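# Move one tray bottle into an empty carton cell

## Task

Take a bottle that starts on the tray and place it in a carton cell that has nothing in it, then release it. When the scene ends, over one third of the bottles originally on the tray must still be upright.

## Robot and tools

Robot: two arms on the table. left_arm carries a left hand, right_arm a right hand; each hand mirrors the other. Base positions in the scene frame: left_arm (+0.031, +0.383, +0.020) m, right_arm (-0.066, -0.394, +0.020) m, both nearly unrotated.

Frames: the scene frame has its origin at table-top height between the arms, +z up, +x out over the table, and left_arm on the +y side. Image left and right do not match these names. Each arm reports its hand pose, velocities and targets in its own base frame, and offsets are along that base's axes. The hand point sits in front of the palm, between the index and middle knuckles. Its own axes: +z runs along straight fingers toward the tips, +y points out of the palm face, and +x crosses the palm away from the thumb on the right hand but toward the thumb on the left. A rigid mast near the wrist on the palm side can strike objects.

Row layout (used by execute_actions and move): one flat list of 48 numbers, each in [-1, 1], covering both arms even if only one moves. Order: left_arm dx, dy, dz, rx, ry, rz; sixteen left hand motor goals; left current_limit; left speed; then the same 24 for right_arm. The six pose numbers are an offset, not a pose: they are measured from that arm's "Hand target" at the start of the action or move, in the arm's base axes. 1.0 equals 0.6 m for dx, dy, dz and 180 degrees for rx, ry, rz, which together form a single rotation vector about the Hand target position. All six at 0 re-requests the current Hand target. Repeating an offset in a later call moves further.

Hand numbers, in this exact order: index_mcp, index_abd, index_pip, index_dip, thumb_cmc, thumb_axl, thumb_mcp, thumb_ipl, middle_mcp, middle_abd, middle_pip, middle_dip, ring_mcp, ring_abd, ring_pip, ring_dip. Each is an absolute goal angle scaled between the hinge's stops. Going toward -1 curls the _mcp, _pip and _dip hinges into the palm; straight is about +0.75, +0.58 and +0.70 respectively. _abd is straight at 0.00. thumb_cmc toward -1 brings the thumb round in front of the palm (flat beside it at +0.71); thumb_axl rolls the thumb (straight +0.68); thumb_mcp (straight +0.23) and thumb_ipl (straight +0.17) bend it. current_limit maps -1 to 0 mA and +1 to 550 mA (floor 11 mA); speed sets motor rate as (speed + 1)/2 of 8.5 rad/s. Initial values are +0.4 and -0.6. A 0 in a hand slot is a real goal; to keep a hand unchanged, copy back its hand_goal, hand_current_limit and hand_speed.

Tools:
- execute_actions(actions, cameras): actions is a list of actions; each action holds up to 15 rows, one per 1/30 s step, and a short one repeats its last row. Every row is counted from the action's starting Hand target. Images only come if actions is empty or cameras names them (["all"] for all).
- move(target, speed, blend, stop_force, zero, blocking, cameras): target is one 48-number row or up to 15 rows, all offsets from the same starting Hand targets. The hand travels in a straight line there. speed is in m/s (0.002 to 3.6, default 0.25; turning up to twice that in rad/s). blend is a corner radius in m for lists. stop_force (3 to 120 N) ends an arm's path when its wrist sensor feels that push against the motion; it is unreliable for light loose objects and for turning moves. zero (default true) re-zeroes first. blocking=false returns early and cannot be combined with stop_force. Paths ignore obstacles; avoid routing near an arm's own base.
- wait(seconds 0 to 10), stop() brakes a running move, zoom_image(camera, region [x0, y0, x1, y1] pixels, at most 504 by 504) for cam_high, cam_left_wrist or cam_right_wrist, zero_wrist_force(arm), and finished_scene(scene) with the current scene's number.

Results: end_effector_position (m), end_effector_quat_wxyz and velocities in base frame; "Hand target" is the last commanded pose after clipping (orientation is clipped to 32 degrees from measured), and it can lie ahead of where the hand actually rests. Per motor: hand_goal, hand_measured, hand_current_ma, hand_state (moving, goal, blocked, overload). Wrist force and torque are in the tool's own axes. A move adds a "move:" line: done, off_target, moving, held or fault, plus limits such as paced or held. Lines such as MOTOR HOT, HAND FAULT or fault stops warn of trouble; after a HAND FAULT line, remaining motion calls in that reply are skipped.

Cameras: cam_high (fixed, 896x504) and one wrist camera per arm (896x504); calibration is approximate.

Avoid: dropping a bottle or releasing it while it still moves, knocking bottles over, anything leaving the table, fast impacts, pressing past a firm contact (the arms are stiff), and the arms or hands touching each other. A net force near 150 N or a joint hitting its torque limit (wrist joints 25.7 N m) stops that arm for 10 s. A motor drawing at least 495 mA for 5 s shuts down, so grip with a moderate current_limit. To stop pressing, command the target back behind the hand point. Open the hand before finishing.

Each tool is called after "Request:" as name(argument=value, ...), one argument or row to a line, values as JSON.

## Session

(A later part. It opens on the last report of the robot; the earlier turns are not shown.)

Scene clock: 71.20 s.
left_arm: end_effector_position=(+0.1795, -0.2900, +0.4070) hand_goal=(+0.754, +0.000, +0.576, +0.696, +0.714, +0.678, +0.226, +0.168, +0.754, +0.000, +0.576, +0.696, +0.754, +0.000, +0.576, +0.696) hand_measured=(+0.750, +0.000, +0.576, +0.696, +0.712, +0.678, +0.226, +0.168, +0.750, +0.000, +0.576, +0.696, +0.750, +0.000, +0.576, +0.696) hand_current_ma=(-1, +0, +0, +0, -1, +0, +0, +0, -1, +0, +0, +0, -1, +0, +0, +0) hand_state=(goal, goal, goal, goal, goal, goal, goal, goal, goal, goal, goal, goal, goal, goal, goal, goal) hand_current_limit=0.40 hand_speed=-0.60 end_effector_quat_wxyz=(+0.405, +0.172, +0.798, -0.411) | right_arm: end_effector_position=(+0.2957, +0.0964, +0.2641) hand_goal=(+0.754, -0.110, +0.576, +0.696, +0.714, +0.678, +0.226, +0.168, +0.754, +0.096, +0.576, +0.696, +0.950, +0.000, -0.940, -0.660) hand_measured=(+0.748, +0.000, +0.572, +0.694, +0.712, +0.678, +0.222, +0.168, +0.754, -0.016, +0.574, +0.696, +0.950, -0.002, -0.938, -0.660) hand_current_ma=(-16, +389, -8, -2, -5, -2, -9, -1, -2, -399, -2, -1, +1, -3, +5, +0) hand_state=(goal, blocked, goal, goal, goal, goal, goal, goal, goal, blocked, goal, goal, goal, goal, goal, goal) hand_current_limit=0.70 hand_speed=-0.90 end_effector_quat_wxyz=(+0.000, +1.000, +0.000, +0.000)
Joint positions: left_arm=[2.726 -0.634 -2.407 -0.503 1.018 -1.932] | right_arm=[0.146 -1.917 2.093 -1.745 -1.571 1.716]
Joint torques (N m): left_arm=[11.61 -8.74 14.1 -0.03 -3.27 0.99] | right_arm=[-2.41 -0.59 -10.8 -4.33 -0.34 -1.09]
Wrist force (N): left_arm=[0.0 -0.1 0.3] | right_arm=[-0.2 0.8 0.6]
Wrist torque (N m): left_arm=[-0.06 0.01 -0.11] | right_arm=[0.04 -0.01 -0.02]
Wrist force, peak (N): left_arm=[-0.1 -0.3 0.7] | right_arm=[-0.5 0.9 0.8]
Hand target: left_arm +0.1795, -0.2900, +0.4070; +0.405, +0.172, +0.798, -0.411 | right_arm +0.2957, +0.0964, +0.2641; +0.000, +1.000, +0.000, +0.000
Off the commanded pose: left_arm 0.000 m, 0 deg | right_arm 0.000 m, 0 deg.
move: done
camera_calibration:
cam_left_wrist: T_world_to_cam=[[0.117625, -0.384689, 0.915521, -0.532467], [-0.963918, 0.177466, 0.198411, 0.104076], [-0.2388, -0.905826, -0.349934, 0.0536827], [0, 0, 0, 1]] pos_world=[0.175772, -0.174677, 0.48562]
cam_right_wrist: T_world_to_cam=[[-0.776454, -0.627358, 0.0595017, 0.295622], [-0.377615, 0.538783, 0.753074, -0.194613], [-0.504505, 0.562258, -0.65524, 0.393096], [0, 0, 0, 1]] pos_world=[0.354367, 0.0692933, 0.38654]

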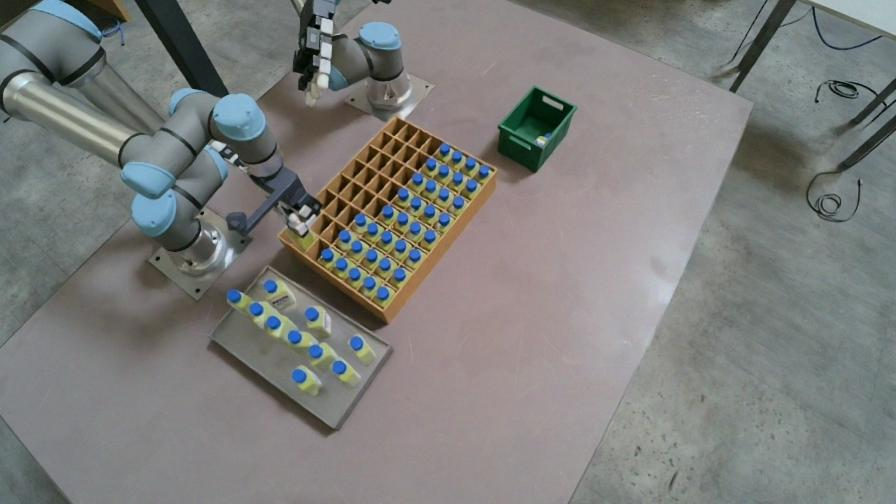

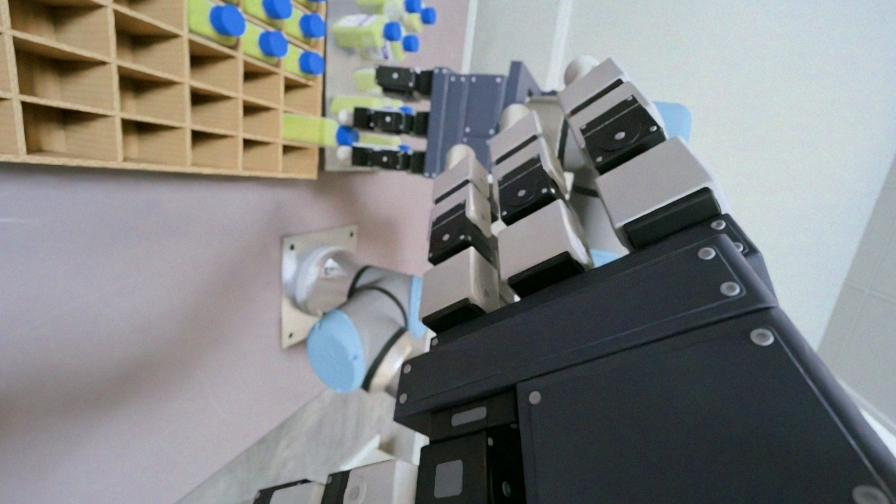

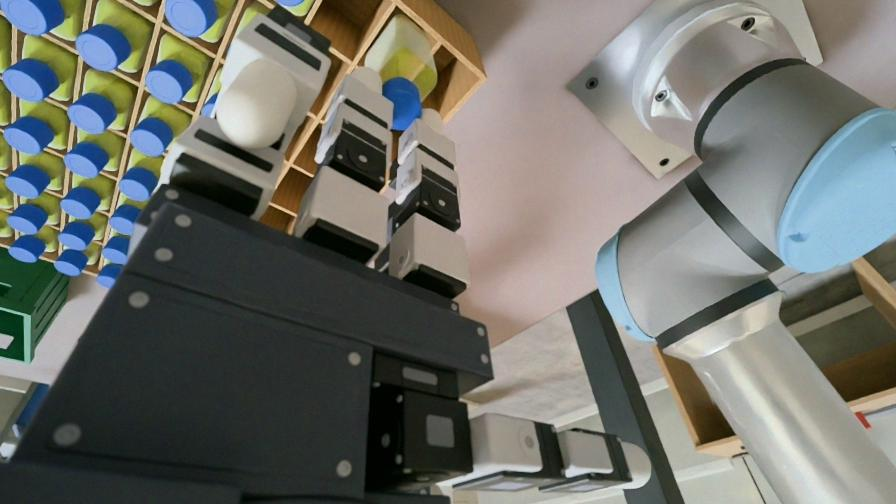

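Request:
move(
  target=[0, 0, 0, 0, 0, 0, 0.754, 0, 0.576, 0.696, 0.714, 0.678, 0.226, 0.168, 0.754, 0, 0.576, 0.696, 0.754, 0, 0.576, 0.696, 0.4, -0.6, 0, 0, -0.0917, 0, 0, 0, 0.754, -0.11, 0.576, 0.696, 0.714, 0.678, 0.226, 0.168, 0.754, 0.095, 0.576, 0.696, 0.95, 0, -0.94, -0.66, 0.7, -0.9],
  speed=0.03,
  stop_force=3,
  cameras=["all"],
)

Request:
zoom_image(
  camera="cam_left_wrist",
  region=[265, 95, 365, 195],
)

Request:
zoom_image(
  camera="cam_right_wrist",
  region=[350, 30, 450, 130],
)

Request:
zoom_image(
  camera="cam_high",
  region=[270, 200, 330, 260],
)

Scene clock: 74.77 s.
left_arm: end_effector_position=(+0.1795, -0.2900, +0.4070) hand_goal=(+0.754, +0.000, +0.576, +0.696, +0.714, +0.678, +0.226, +0.168, +0.754, +0.000, +0.576, +0.696, +0.754, +0.000, +0.576, +0.696) hand_measured=(+0.750, +0.000, +0.576, +0.696, +0.712, +0.678, +0.226, +0.168, +0.750, +0.000, +0.576, +0.696, +0.750, +0.000, +0.576, +0.696) hand_current_ma=(-1, +0, +0, +0, -1, +0, +0, +0, -1, +0, +0, +0, -1, +0, +0, +0) hand_state=(goal, goal, goal, goal, goal, goal, goal, goal, goal, goal, goal, goal, goal, goal, goal, goal) hand_current_limit=0.40 hand_speed=-0.60 end_effector_quat_wxyz=(+0.405, +0.172, +0.798, -0.411) | right_arm: end_effector_position=(+0.2957, +0.0965, +0.2091) hand_goal=(+0.754, -0.110, +0.576, +0.696, +0.714, +0.678, +0.226, +0.168, +0.754, +0.096, +0.576, +0.696, +0.950, +0.000, -0.940, -0.660) hand_measured=(+0.748, +0.000, +0.572, +0.694, +0.712, +0.678, +0.222, +0.168, +0.756, -0.016, +0.576, +0.696, +0.950, -0.002, -0.938, -0.660) hand_current_ma=(-16, +388, -8, -2, -5, -2, -9, -1, +6, -399, +1, -1, +1, -3, +5, +0) hand_state=(goal, blocked, goal, goal, goal, goal, goal, goal, goal, blocked, goal, goal, goal, goal, goal, goal) hand_current_limit=0.70 hand_speed=-0.90 end_effector_quat_wxyz=(+0.000, +1.000, +0.000, +0.000)
Joint positions: left_arm=[2.726 -0.634 -2.407 -0.503 1.018 -1.932] | right_arm=[0.146 -1.878 2.213 -1.905 -1.571 1.716]
Joint torques (N m): left_arm=[12.01 -8.38 14.39 -0.02 -3.34 0.82] | right_arm=[4.13 -1.76 -10.14 -4.22 -0.89 0.51]
Wrist force (N): left_arm=[0.1 -0.1 0.4] | right_arm=[0.0 0.9 0.5]
Wrist torque (N m): left_arm=[-0.05 0.00 -0.11] | right_arm=[0.05 0.09 0.01]
Wrist force, peak (N): left_arm=[0.1 -0.3 0.7] | right_arm=[0.2 1.1 0.6]
Hand target: left_arm +0.1795, -0.2900, +0.4070; +0.405, +0.172, +0.798, -0.411 | right_arm +0.2957, +0.0964, +0.2091; +0.000, +1.000, +0.000, +0.000
Off the commanded pose: left_arm 0.000 m, 0 deg | right_arm 0.000 m, 0 deg.
move: done
camera_calibration:
cam_left_wrist: T_world_to_cam=[[0.117625, -0.384689, 0.915521, -0.532467], [-0.963918, 0.177466, 0.198411, 0.104076], [-0.2388, -0.905826, -0.349934, 0.0536827], [0, 0, 0, 1]] pos_world=[0.175772, -0.174677, 0.48562]
cam_right_wrist: T_world_to_cam=[[-0.77643, -0.627392, 0.0594543, 0.298904], [-0.377664, 0.538743, 0.753078, -0.153175], [-0.504506, 0.562259, -0.65524, 0.357057], [0, 0, 0, 1]] pos_world=[0.354367, 0.0692931, 0.33154]

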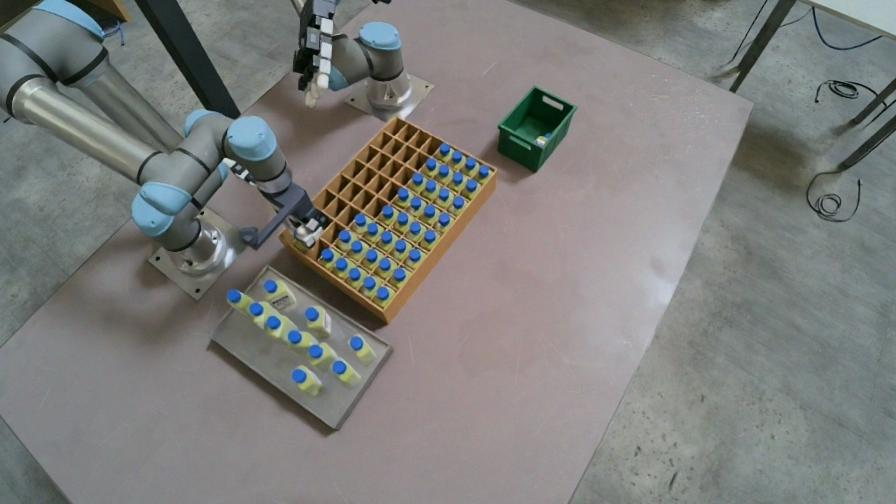

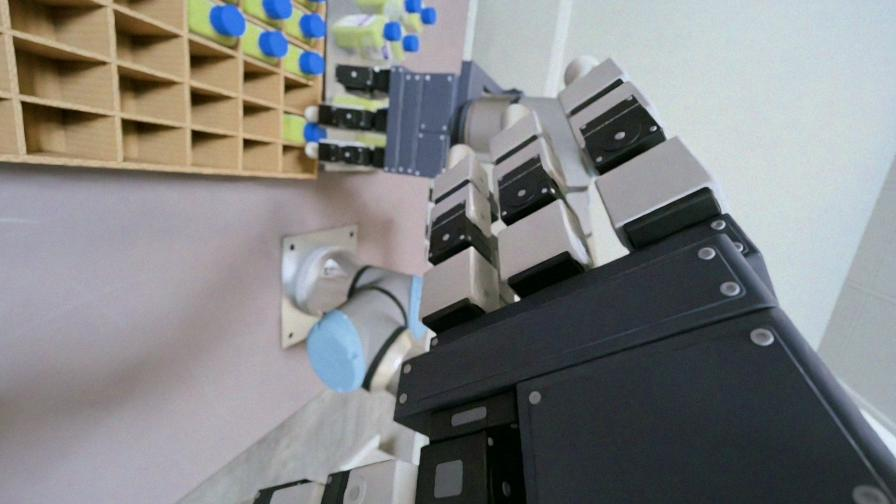

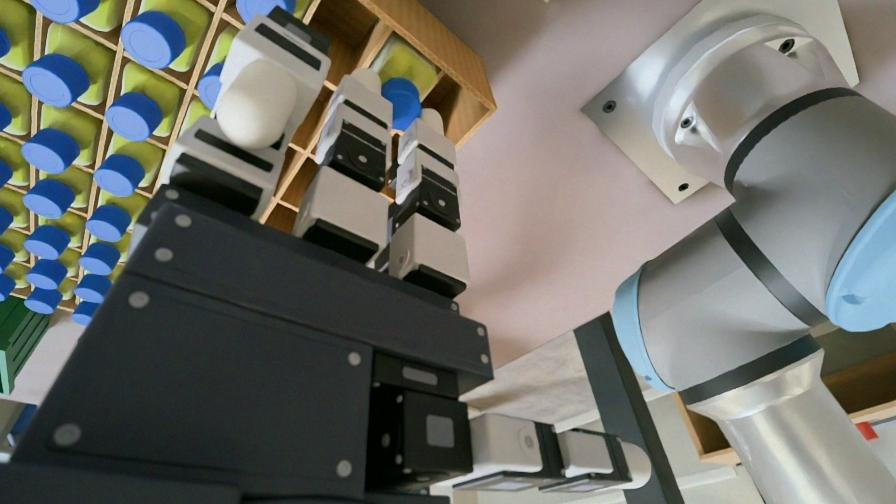

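Scaled by 5.040.

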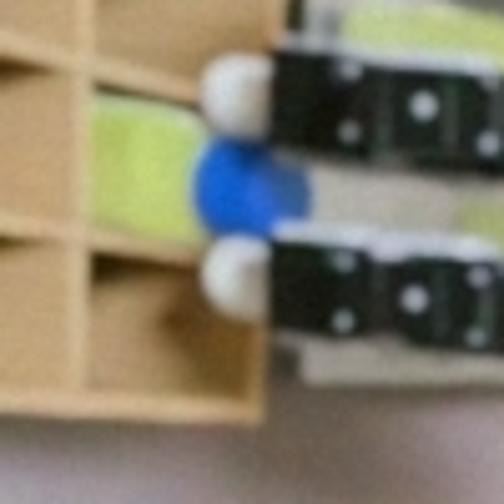

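Scaled by 5.040.

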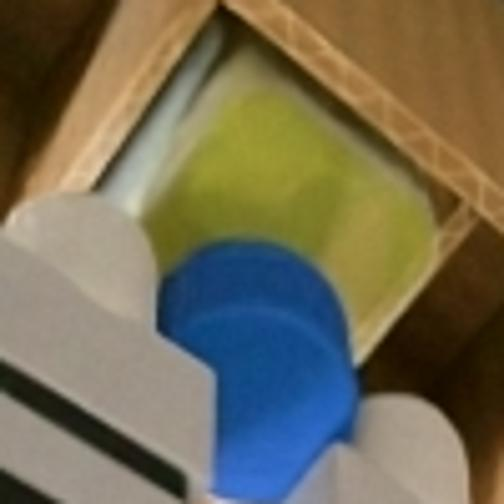

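Scaled by 8.400.

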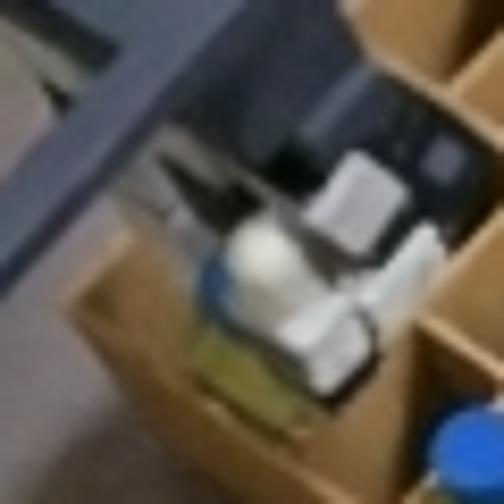

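Request:
move(
  target=[0, 0, 0, 0, 0, 0, 0.754, 0, 0.576, 0.696, 0.714, 0.678, 0.226, 0.168, 0.754, 0, 0.576, 0.696, 0.754, 0, 0.576, 0.696, 0.4, -0.6, 0, 0, -0.02, 0, 0, 0, 0.754, -0.11, 0.576, 0.696, 0.714, 0.678, 0.226, 0.168, 0.754, 0.095, 0.576, 0.696, 0.95, 0, -0.94, -0.66, 0.7, -0.9],
  speed=0.015,
  stop_force=3,
  cameras=["all"],
)

Request:
zoom_image(
  camera="cam_left_wrist",
  region=[265, 95, 365, 195],
)

Request:
zoom_image(
  camera="cam_right_wrist",
  region=[350, 30, 450, 130],
)

Request:
zoom_image(
  camera="cam_high",
  region=[270, 200, 330, 260],
)

Scene clock: 77.13 s.
left_arm: end_effector_position=(+0.1795, -0.2900, +0.4070) hand_goal=(+0.754, +0.000, +0.576, +0.696, +0.714, +0.678, +0.226, +0.168, +0.754, +0.000, +0.576, +0.696, +0.754, +0.000, +0.576, +0.696) hand_measured=(+0.750, +0.000, +0.576, +0.696, +0.712, +0.678, +0.226, +0.168, +0.750, +0.000, +0.576, +0.696, +0.750, +0.000, +0.576, +0.696) hand_current_ma=(-1, +0, +0, +0, -1, +0, +0, +0, -1, +0, +0, +0, -1, +0, +0, +0) hand_state=(goal, goal, goal, goal, goal, goal, goal, goal, goal, goal, goal, goal, goal, goal, goal, goal) hand_current_limit=0.40 hand_speed=-0.60 end_effector_quat_wxyz=(+0.405, +0.172, +0.798, -0.411) | right_arm: end_effector_position=(+0.2957, +0.0964, +0.1981) hand_goal=(+0.754, -0.110, +0.576, +0.696, +0.714, +0.678, +0.226, +0.168, +0.754, +0.096, +0.576, +0.696, +0.950, +0.000, -0.940, -0.660) hand_measured=(+0.750, -0.004, +0.574, +0.694, +0.712, +0.678, +0.222, +0.168, +0.760, -0.016, +0.578, +0.696, +0.950, -0.002, -0.938, -0.660) hand_current_ma=(-10, +375, -6, -2, -5, -2, -9, -1, +14, -399, +4, -1, +1, -3, +5, +0) hand_state=(goal, blocked, goal, goal, goal, goal, goal, goal, goal, blocked, goal, goal, goal, goal, goal, goal) hand_current_limit=0.70 hand_speed=-0.90 end_effector_quat_wxyz=(+0.000, +1.000, +0.000, +0.000)
Joint positions: left_arm=[2.726 -0.634 -2.407 -0.503 1.018 -1.932] | right_arm=[0.146 -1.867 2.235 -1.938 -1.571 1.716]
Joint torques (N m): left_arm=[11.9 -8.52 14.27 -0.02 -3.37 0.89] | right_arm=[3.55 -19.44 -32.82 -0.72 -2.28 0.53]
Wrist force (N): left_arm=[-0.1 0.2 0.3] | right_arm=[0.6 0.7 -1.2]
Wrist torque (N m): left_arm=[-0.01 0.01 -0.12] | right_arm=[0.22 0.17 0.06]
Wrist force, peak (N): left_arm=[-0.2 -0.1 0.8] | right_arm=[1.2 -0.2 -5.8]
Hand target: left_arm +0.1795, -0.2900, +0.4070; +0.405, +0.172, +0.798, -0.411 | right_arm +0.2957, +0.0964, +0.1981; +0.000, +1.000, +0.000, +0.000 (not the last commanded pose)
Off the commanded pose: left_arm 0.000 m, 0 deg | right_arm 0.001 m, 0 deg.
move: contact (right_arm)
camera_calibration:
cam_left_wrist: T_world_to_cam=[[0.117625, -0.384689, 0.915521, -0.532467], [-0.963918, 0.177466, 0.198411, 0.104076], [-0.2388, -0.905826, -0.349934, 0.0536827], [0, 0, 0, 1]] pos_world=[0.175772, -0.174677, 0.48562]
cam_right_wrist: T_world_to_cam=[[-0.776454, -0.627358, 0.0595017, 0.299549], [-0.377615, 0.538783, 0.753074, -0.14491], [-0.504505, 0.562258, -0.65524, 0.34985], [0, 0, 0, 1]] pos_world=[0.354367, 0.0692933, 0.32054]

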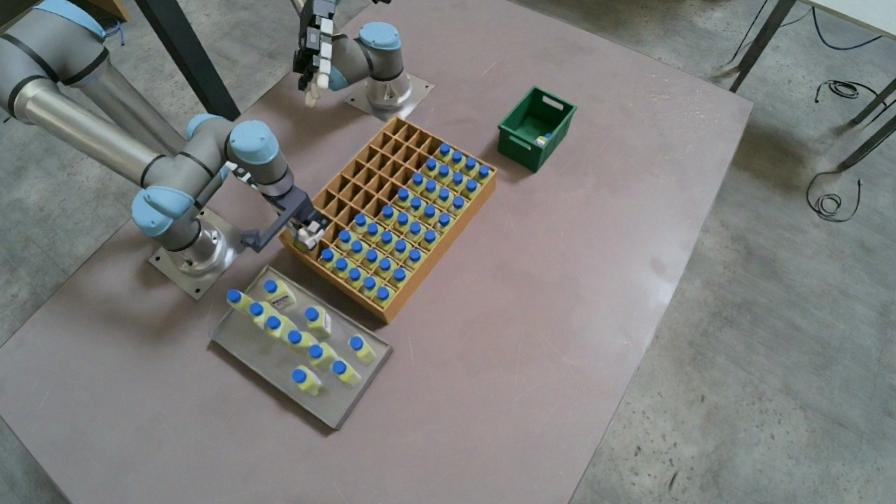

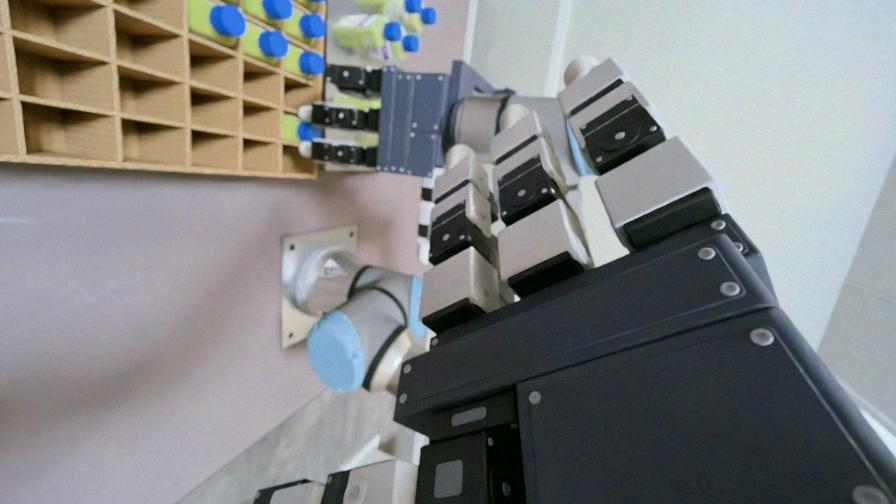

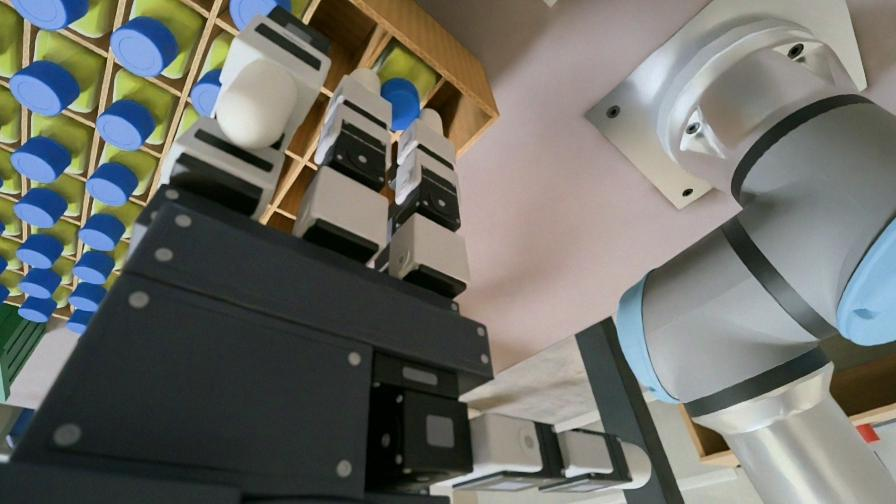

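Scaled by 5.040.

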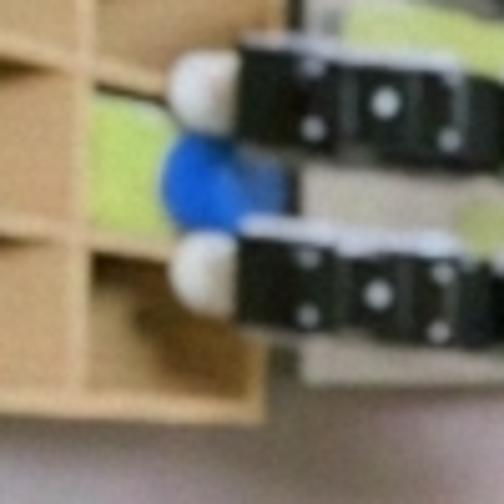

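Scaled by 5.040.

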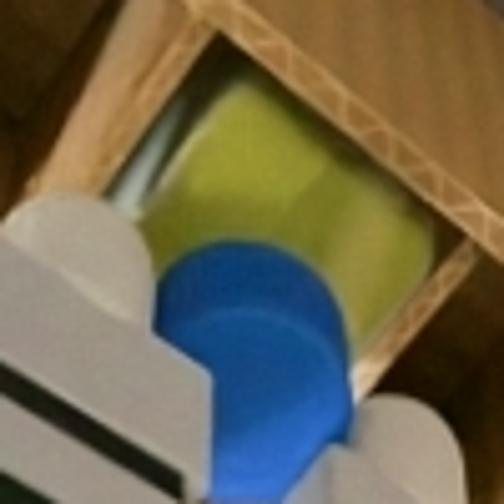

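Scaled by 8.400.

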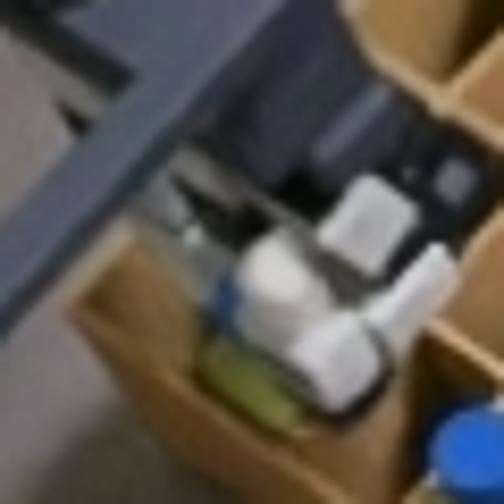

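Request:
move(
  target=[0, 0, 0, 0, 0, 0, 0.754, 0, 0.576, 0.696, 0.714, 0.678, 0.226, 0.168, 0.754, 0, 0.576, 0.696, 0.754, 0, 0.576, 0.696, 0.4, -0.6, 0, 0, 0, 0, 0, 0, 0.754, 0.11, 0.576, 0.696, 0.714, 0.678, 0.226, 0.168, 0.754, -0.13, 0.576, 0.696, 0.95, 0, -0.94, -0.66, 0.7, -0.92],
  speed=0.03,
  cameras=["all"],
)

Request:
zoom_image(
  camera="cam_left_wrist",
  region=[265, 95, 365, 195],
)

Request:
zoom_image(
  camera="cam_right_wrist",
  region=[350, 30, 450, 130],
)

Scene clock: 79.63 s.
left_arm: end_effector_position=(+0.1795, -0.2900, +0.4070) hand_goal=(+0.754, +0.000, +0.576, +0.696, +0.714, +0.678, +0.226, +0.168, +0.754, +0.000, +0.576, +0.696, +0.754, +0.000, +0.576, +0.696) hand_measured=(+0.750, +0.000, +0.576, +0.696, +0.712, +0.678, +0.226, +0.168, +0.750, +0.000, +0.576, +0.696, +0.750, +0.000, +0.576, +0.696) hand_current_ma=(-1, +0, +0, +0, -1, +0, +0, +0, -1, +0, +0, +0, -1, +0, +0, +0) hand_state=(goal, goal, goal, goal, goal, goal, goal, goal, goal, goal, goal, goal, goal, goal, goal, goal) hand_current_limit=0.40 hand_speed=-0.60 end_effector_quat_wxyz=(+0.405, +0.172, +0.798, -0.411) | right_arm: end_effector_position=(+0.2957, +0.0964, +0.1981) hand_goal=(+0.754, +0.110, +0.576, +0.696, +0.714, +0.678, +0.226, +0.168, +0.754, -0.130, +0.576, +0.696, +0.950, +0.000, -0.940, -0.660) hand_measured=(+0.750, +0.106, +0.574, +0.694, +0.712, +0.678, +0.222, +0.168, +0.756, -0.126, +0.578, +0.696, +0.950, -0.002, -0.938, -0.660) hand_current_ma=(-10, -9, -6, -2, -5, -2, -9, -1, +3, +9, +4, -1, +1, -3, +5, +0) hand_state=(goal, goal, goal, goal, goal, goal, goal, goal, goal, goal, goal, goal, goal, goal, goal, goal) hand_current_limit=0.70 hand_speed=-0.92 end_effector_quat_wxyz=(+0.000, +1.000, +0.000, +0.000)
Joint positions: left_arm=[2.726 -0.634 -2.407 -0.503 1.018 -1.932] | right_arm=[0.146 -1.867 2.235 -1.938 -1.571 1.716]
Joint torques (N m): left_arm=[11.86 -8.96 14.63 0.03 -3.17 0.9] | right_arm=[3.86 -19.38 -32.92 -1.61 -2.18 0.53]
Wrist force (N): left_arm=[0.0 -0.3 0.4] | right_arm=[-0.4 0.8 -1.0]
Wrist torque (N m): left_arm=[-0.08 0.01 -0.11] | right_arm=[0.16 0.03 -0.02]
Wrist force, peak (N): left_arm=[-0.1 -0.6 0.6] | right_arm=[0.1 0.6 -1.7]
Hand target: left_arm +0.1795, -0.2900, +0.4070; +0.405, +0.172, +0.798, -0.411 | right_arm +0.2957, +0.0964, +0.1981; +0.000, +1.000, +0.000, +0.000
Off the commanded pose: left_arm 0.000 m, 0 deg | right_arm 0.000 m, 0 deg.
move: done
camera_calibration:
cam_left_wrist: T_world_to_cam=[[0.117625, -0.384689, 0.915521, -0.532467], [-0.963918, 0.177466, 0.198411, 0.104076], [-0.2388, -0.905826, -0.349934, 0.0536827], [0, 0, 0, 1]] pos_world=[0.175772, -0.174677, 0.48562]
cam_right_wrist: T_world_to_cam=[[-0.776454, -0.627358, 0.0595017, 0.299549], [-0.377615, 0.538783, 0.753074, -0.14491], [-0.504505, 0.562258, -0.65524, 0.34985], [0, 0, 0, 1]] pos_world=[0.354367, 0.0692933, 0.32054]

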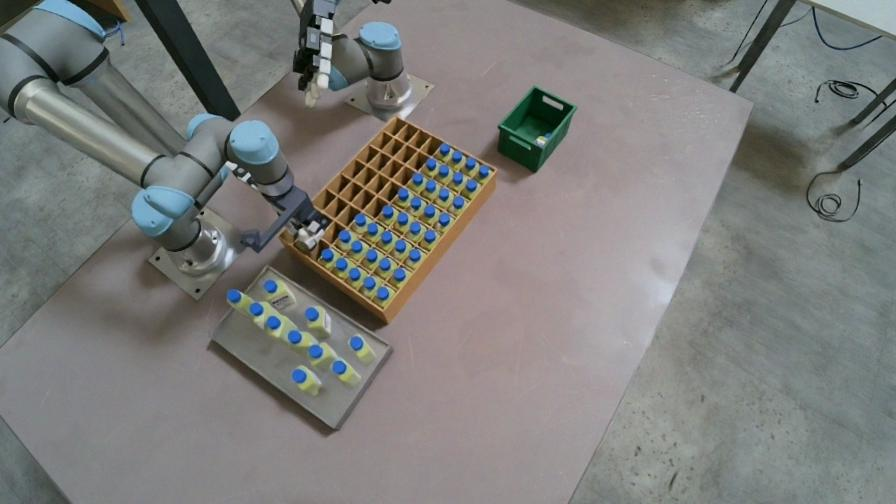

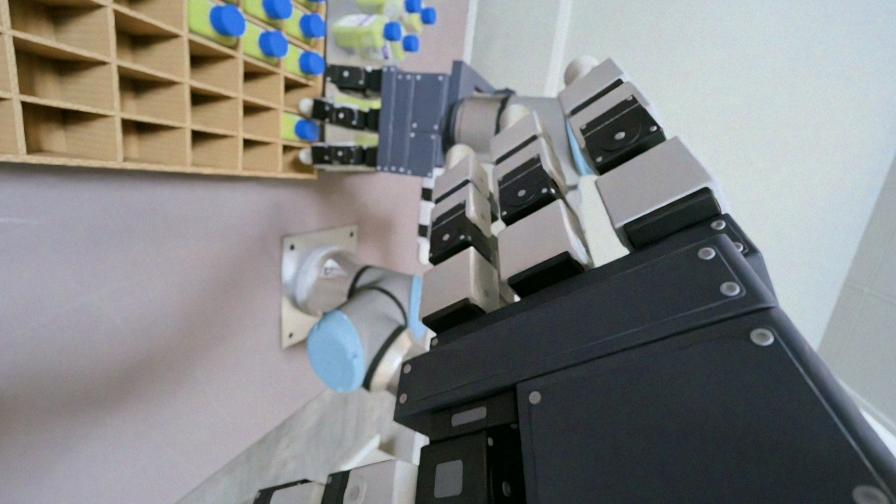

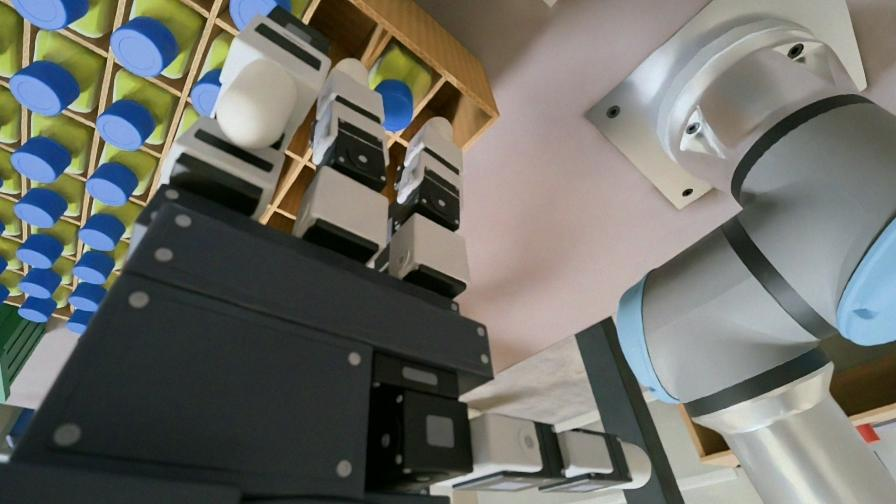

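Scaled by 5.040.

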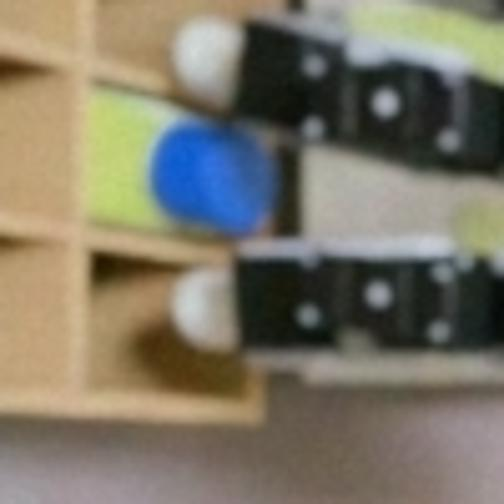

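Scaled by 5.040.

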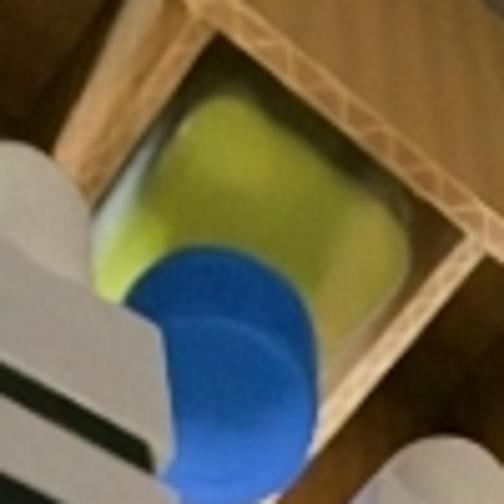

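Request:
move(
  target=[
    [0, 0, 0, 0, 0, 0, 0.754, 0, 0.576, 0.696, 0.714, 0.678, 0.226, 0.168, 0.754, 0, 0.576, 0.696, 0.754, 0, 0.576, 0.696, 0.4, -0.6, 0, 0, 0.05, 0, 0, 0, 0.754, 0.11, 0.576, 0.696, 0.714, 0.678, 0.226, 0.168, 0.754, -0.17, 0.576, 0.696, 0.95, 0, -0.94, -0.66, 0.4, -0.9],
    [0, 0, 0, 0, 0, 0, 0.754, 0, 0.576, 0.696, 0.714, 0.678, 0.226, 0.168, 0.754, 0, 0.576, 0.696, 0.754, 0, 0.576, 0.696, 0.4, -0.6, 0, -0.1, 0.23, 0, 0, 0, 0.754, 0.11, 0.576, 0.696, 0.714, 0.678, 0.226, 0.168, 0.754, -0.17, 0.576, 0.696, 0.95, 0, -0.94, -0.66, 0.4, -0.9],
  ],
  speed=[0.05, 0.15],
  blend=0.01,
  cameras=["all"],
)

Request:
zoom_image(
  camera="cam_left_wrist",
  region=[265, 85, 375, 195],
)

Request:
zoom_image(
  camera="cam_high",
  region=[220, 190, 380, 320],
)

Scene clock: 82.40 s.
left_arm: end_effector_position=(+0.1795, -0.2900, +0.4070) hand_goal=(+0.754, +0.000, +0.576, +0.696, +0.714, +0.678, +0.226, +0.168, +0.754, +0.000, +0.576, +0.696, +0.754, +0.000, +0.576, +0.696) hand_measured=(+0.750, +0.000, +0.576, +0.696, +0.712, +0.678, +0.226, +0.168, +0.750, +0.000, +0.576, +0.696, +0.750, +0.000, +0.576, +0.696) hand_current_ma=(-1, +0, +0, +0, -1, +0, +0, +0, -1, +0, +0, +0, -1, +0, +0, +0) hand_state=(goal, goal, goal, goal, goal, goal, goal, goal, goal, goal, goal, goal, goal, goal, goal, goal) hand_current_limit=0.40 hand_speed=-0.60 end_effector_quat_wxyz=(+0.405, +0.172, +0.798, -0.411) | right_arm: end_effector_position=(+0.2957, +0.0365, +0.3360) hand_goal=(+0.754, +0.110, +0.576, +0.696, +0.714, +0.678, +0.226, +0.168, +0.754, -0.170, +0.576, +0.696, +0.950, +0.000, -0.940, -0.660) hand_measured=(+0.750, +0.106, +0.574, +0.694, +0.712, +0.678, +0.222, +0.168, +0.756, -0.166, +0.578, +0.696, +0.950, -0.002, -0.938, -0.660) hand_current_ma=(-10, -8, -6, -2, -5, -2, -9, -1, +2, +10, +4, -1, +1, -3, +5, +0) hand_state=(goal, goal, goal, goal, goal, goal, goal, goal, goal, goal, goal, goal, goal, goal, goal, goal) hand_current_limit=0.40 hand_speed=-0.90 end_effector_quat_wxyz=(+0.000, +1.000, +0.000, +0.000)
Joint positions: left_arm=[2.726 -0.634 -2.407 -0.503 1.018 -1.932] | right_arm=[-0.037 -2.002 1.958 -1.526 -1.571 1.534]
Joint torques (N m): left_arm=[12.29 -8.05 14.2 0.07 -3.41 0.73] | right_arm=[-9.1 -13.84 -34.12 -1.19 2.34 -2.49]
Wrist force (N): left_arm=[0.1 -0.1 0.6] | right_arm=[0.0 0.4 -0.8]
Wrist torque (N m): left_arm=[-0.06 0.01 -0.11] | right_arm=[0.06 -0.01 0.02]
Wrist force, peak (N): left_arm=[0.3 -0.3 0.7] | right_arm=[-0.7 0.7 -1.4]
Hand target: left_arm +0.1795, -0.2900, +0.4070; +0.405, +0.172, +0.798, -0.411 | right_arm +0.2957, +0.0364, +0.3361; +0.000, +1.000, +0.000, +0.000
Off the commanded pose: left_arm 0.000 m, 0 deg | right_arm 0.000 m, 0 deg.
move: done
camera_calibration:
cam_left_wrist: T_world_to_cam=[[0.117625, -0.384689, 0.915521, -0.532467], [-0.963918, 0.177466, 0.198411, 0.104076], [-0.2388, -0.905826, -0.349934, 0.0536827], [0, 0, 0, 1]] pos_world=[0.175772, -0.174677, 0.48562]
cam_right_wrist: T_world_to_cam=[[-0.776496, -0.627312, 0.059446, 0.253805], [-0.377673, 0.538846, 0.753, -0.216432], [-0.504398, 0.56225, -0.65533, 0.473889], [0, 0, 0, 1]] pos_world=[0.354367, 0.00939346, 0.458439]

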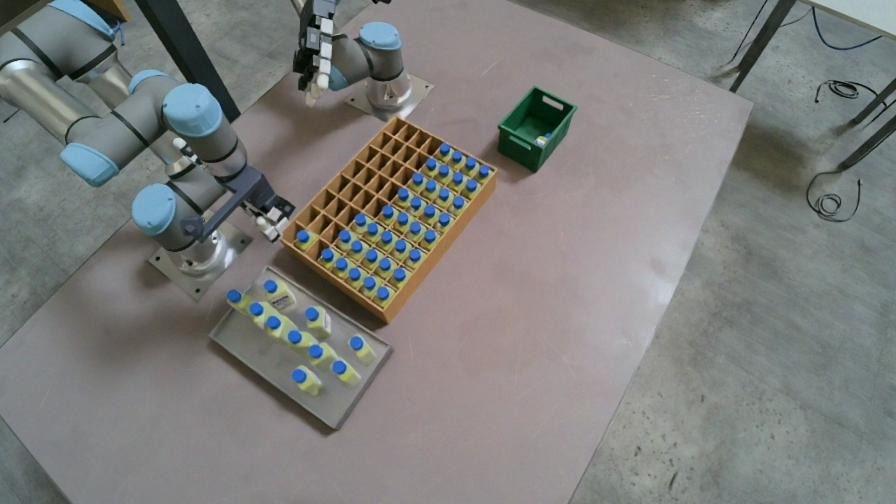

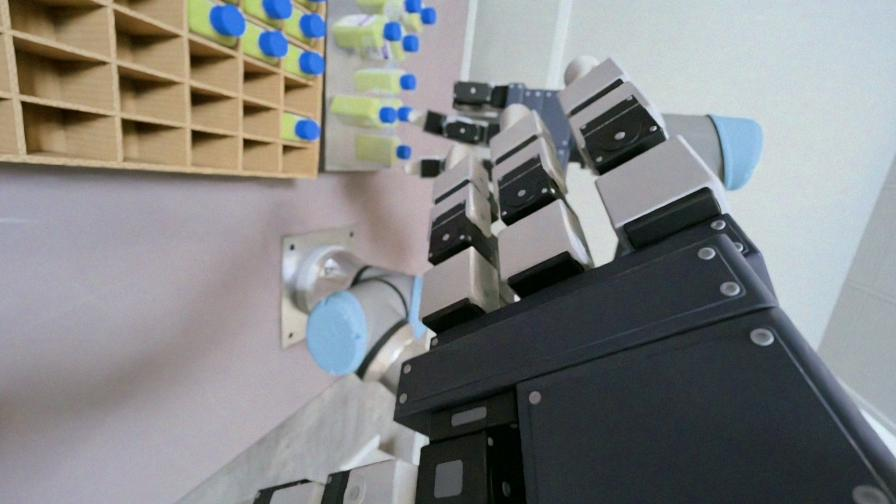

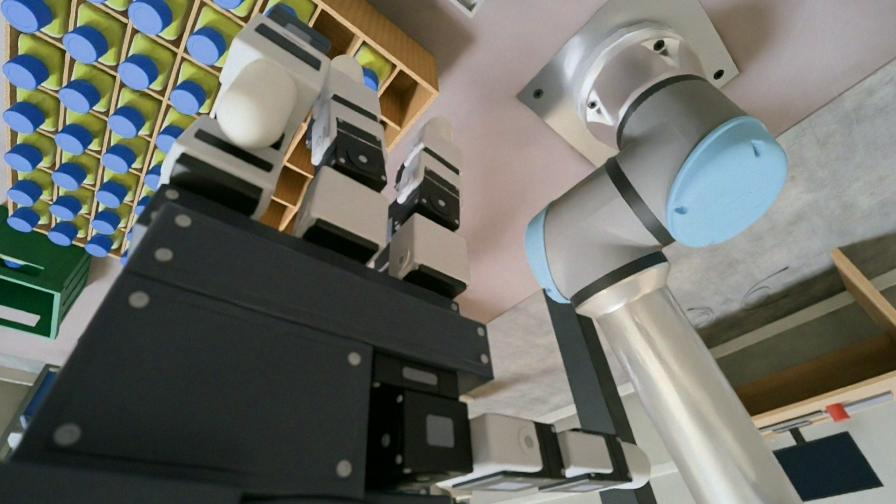

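Scaled by 4.582.

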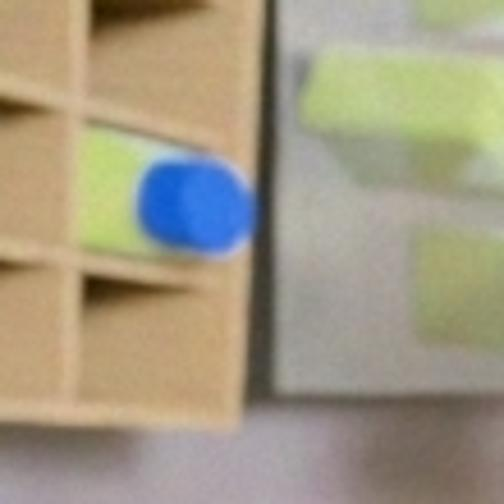

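Scaled by 3.150.

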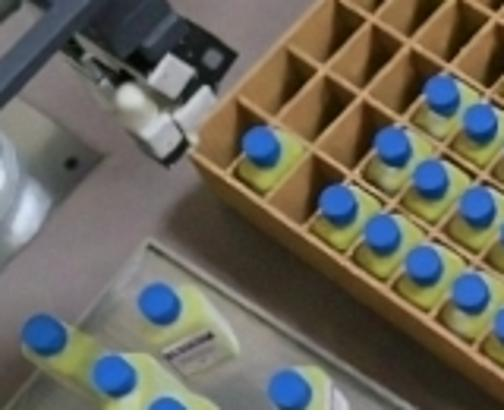

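Request:
finished_scene(
  scene=1,
)

The scene is finished: the task was done.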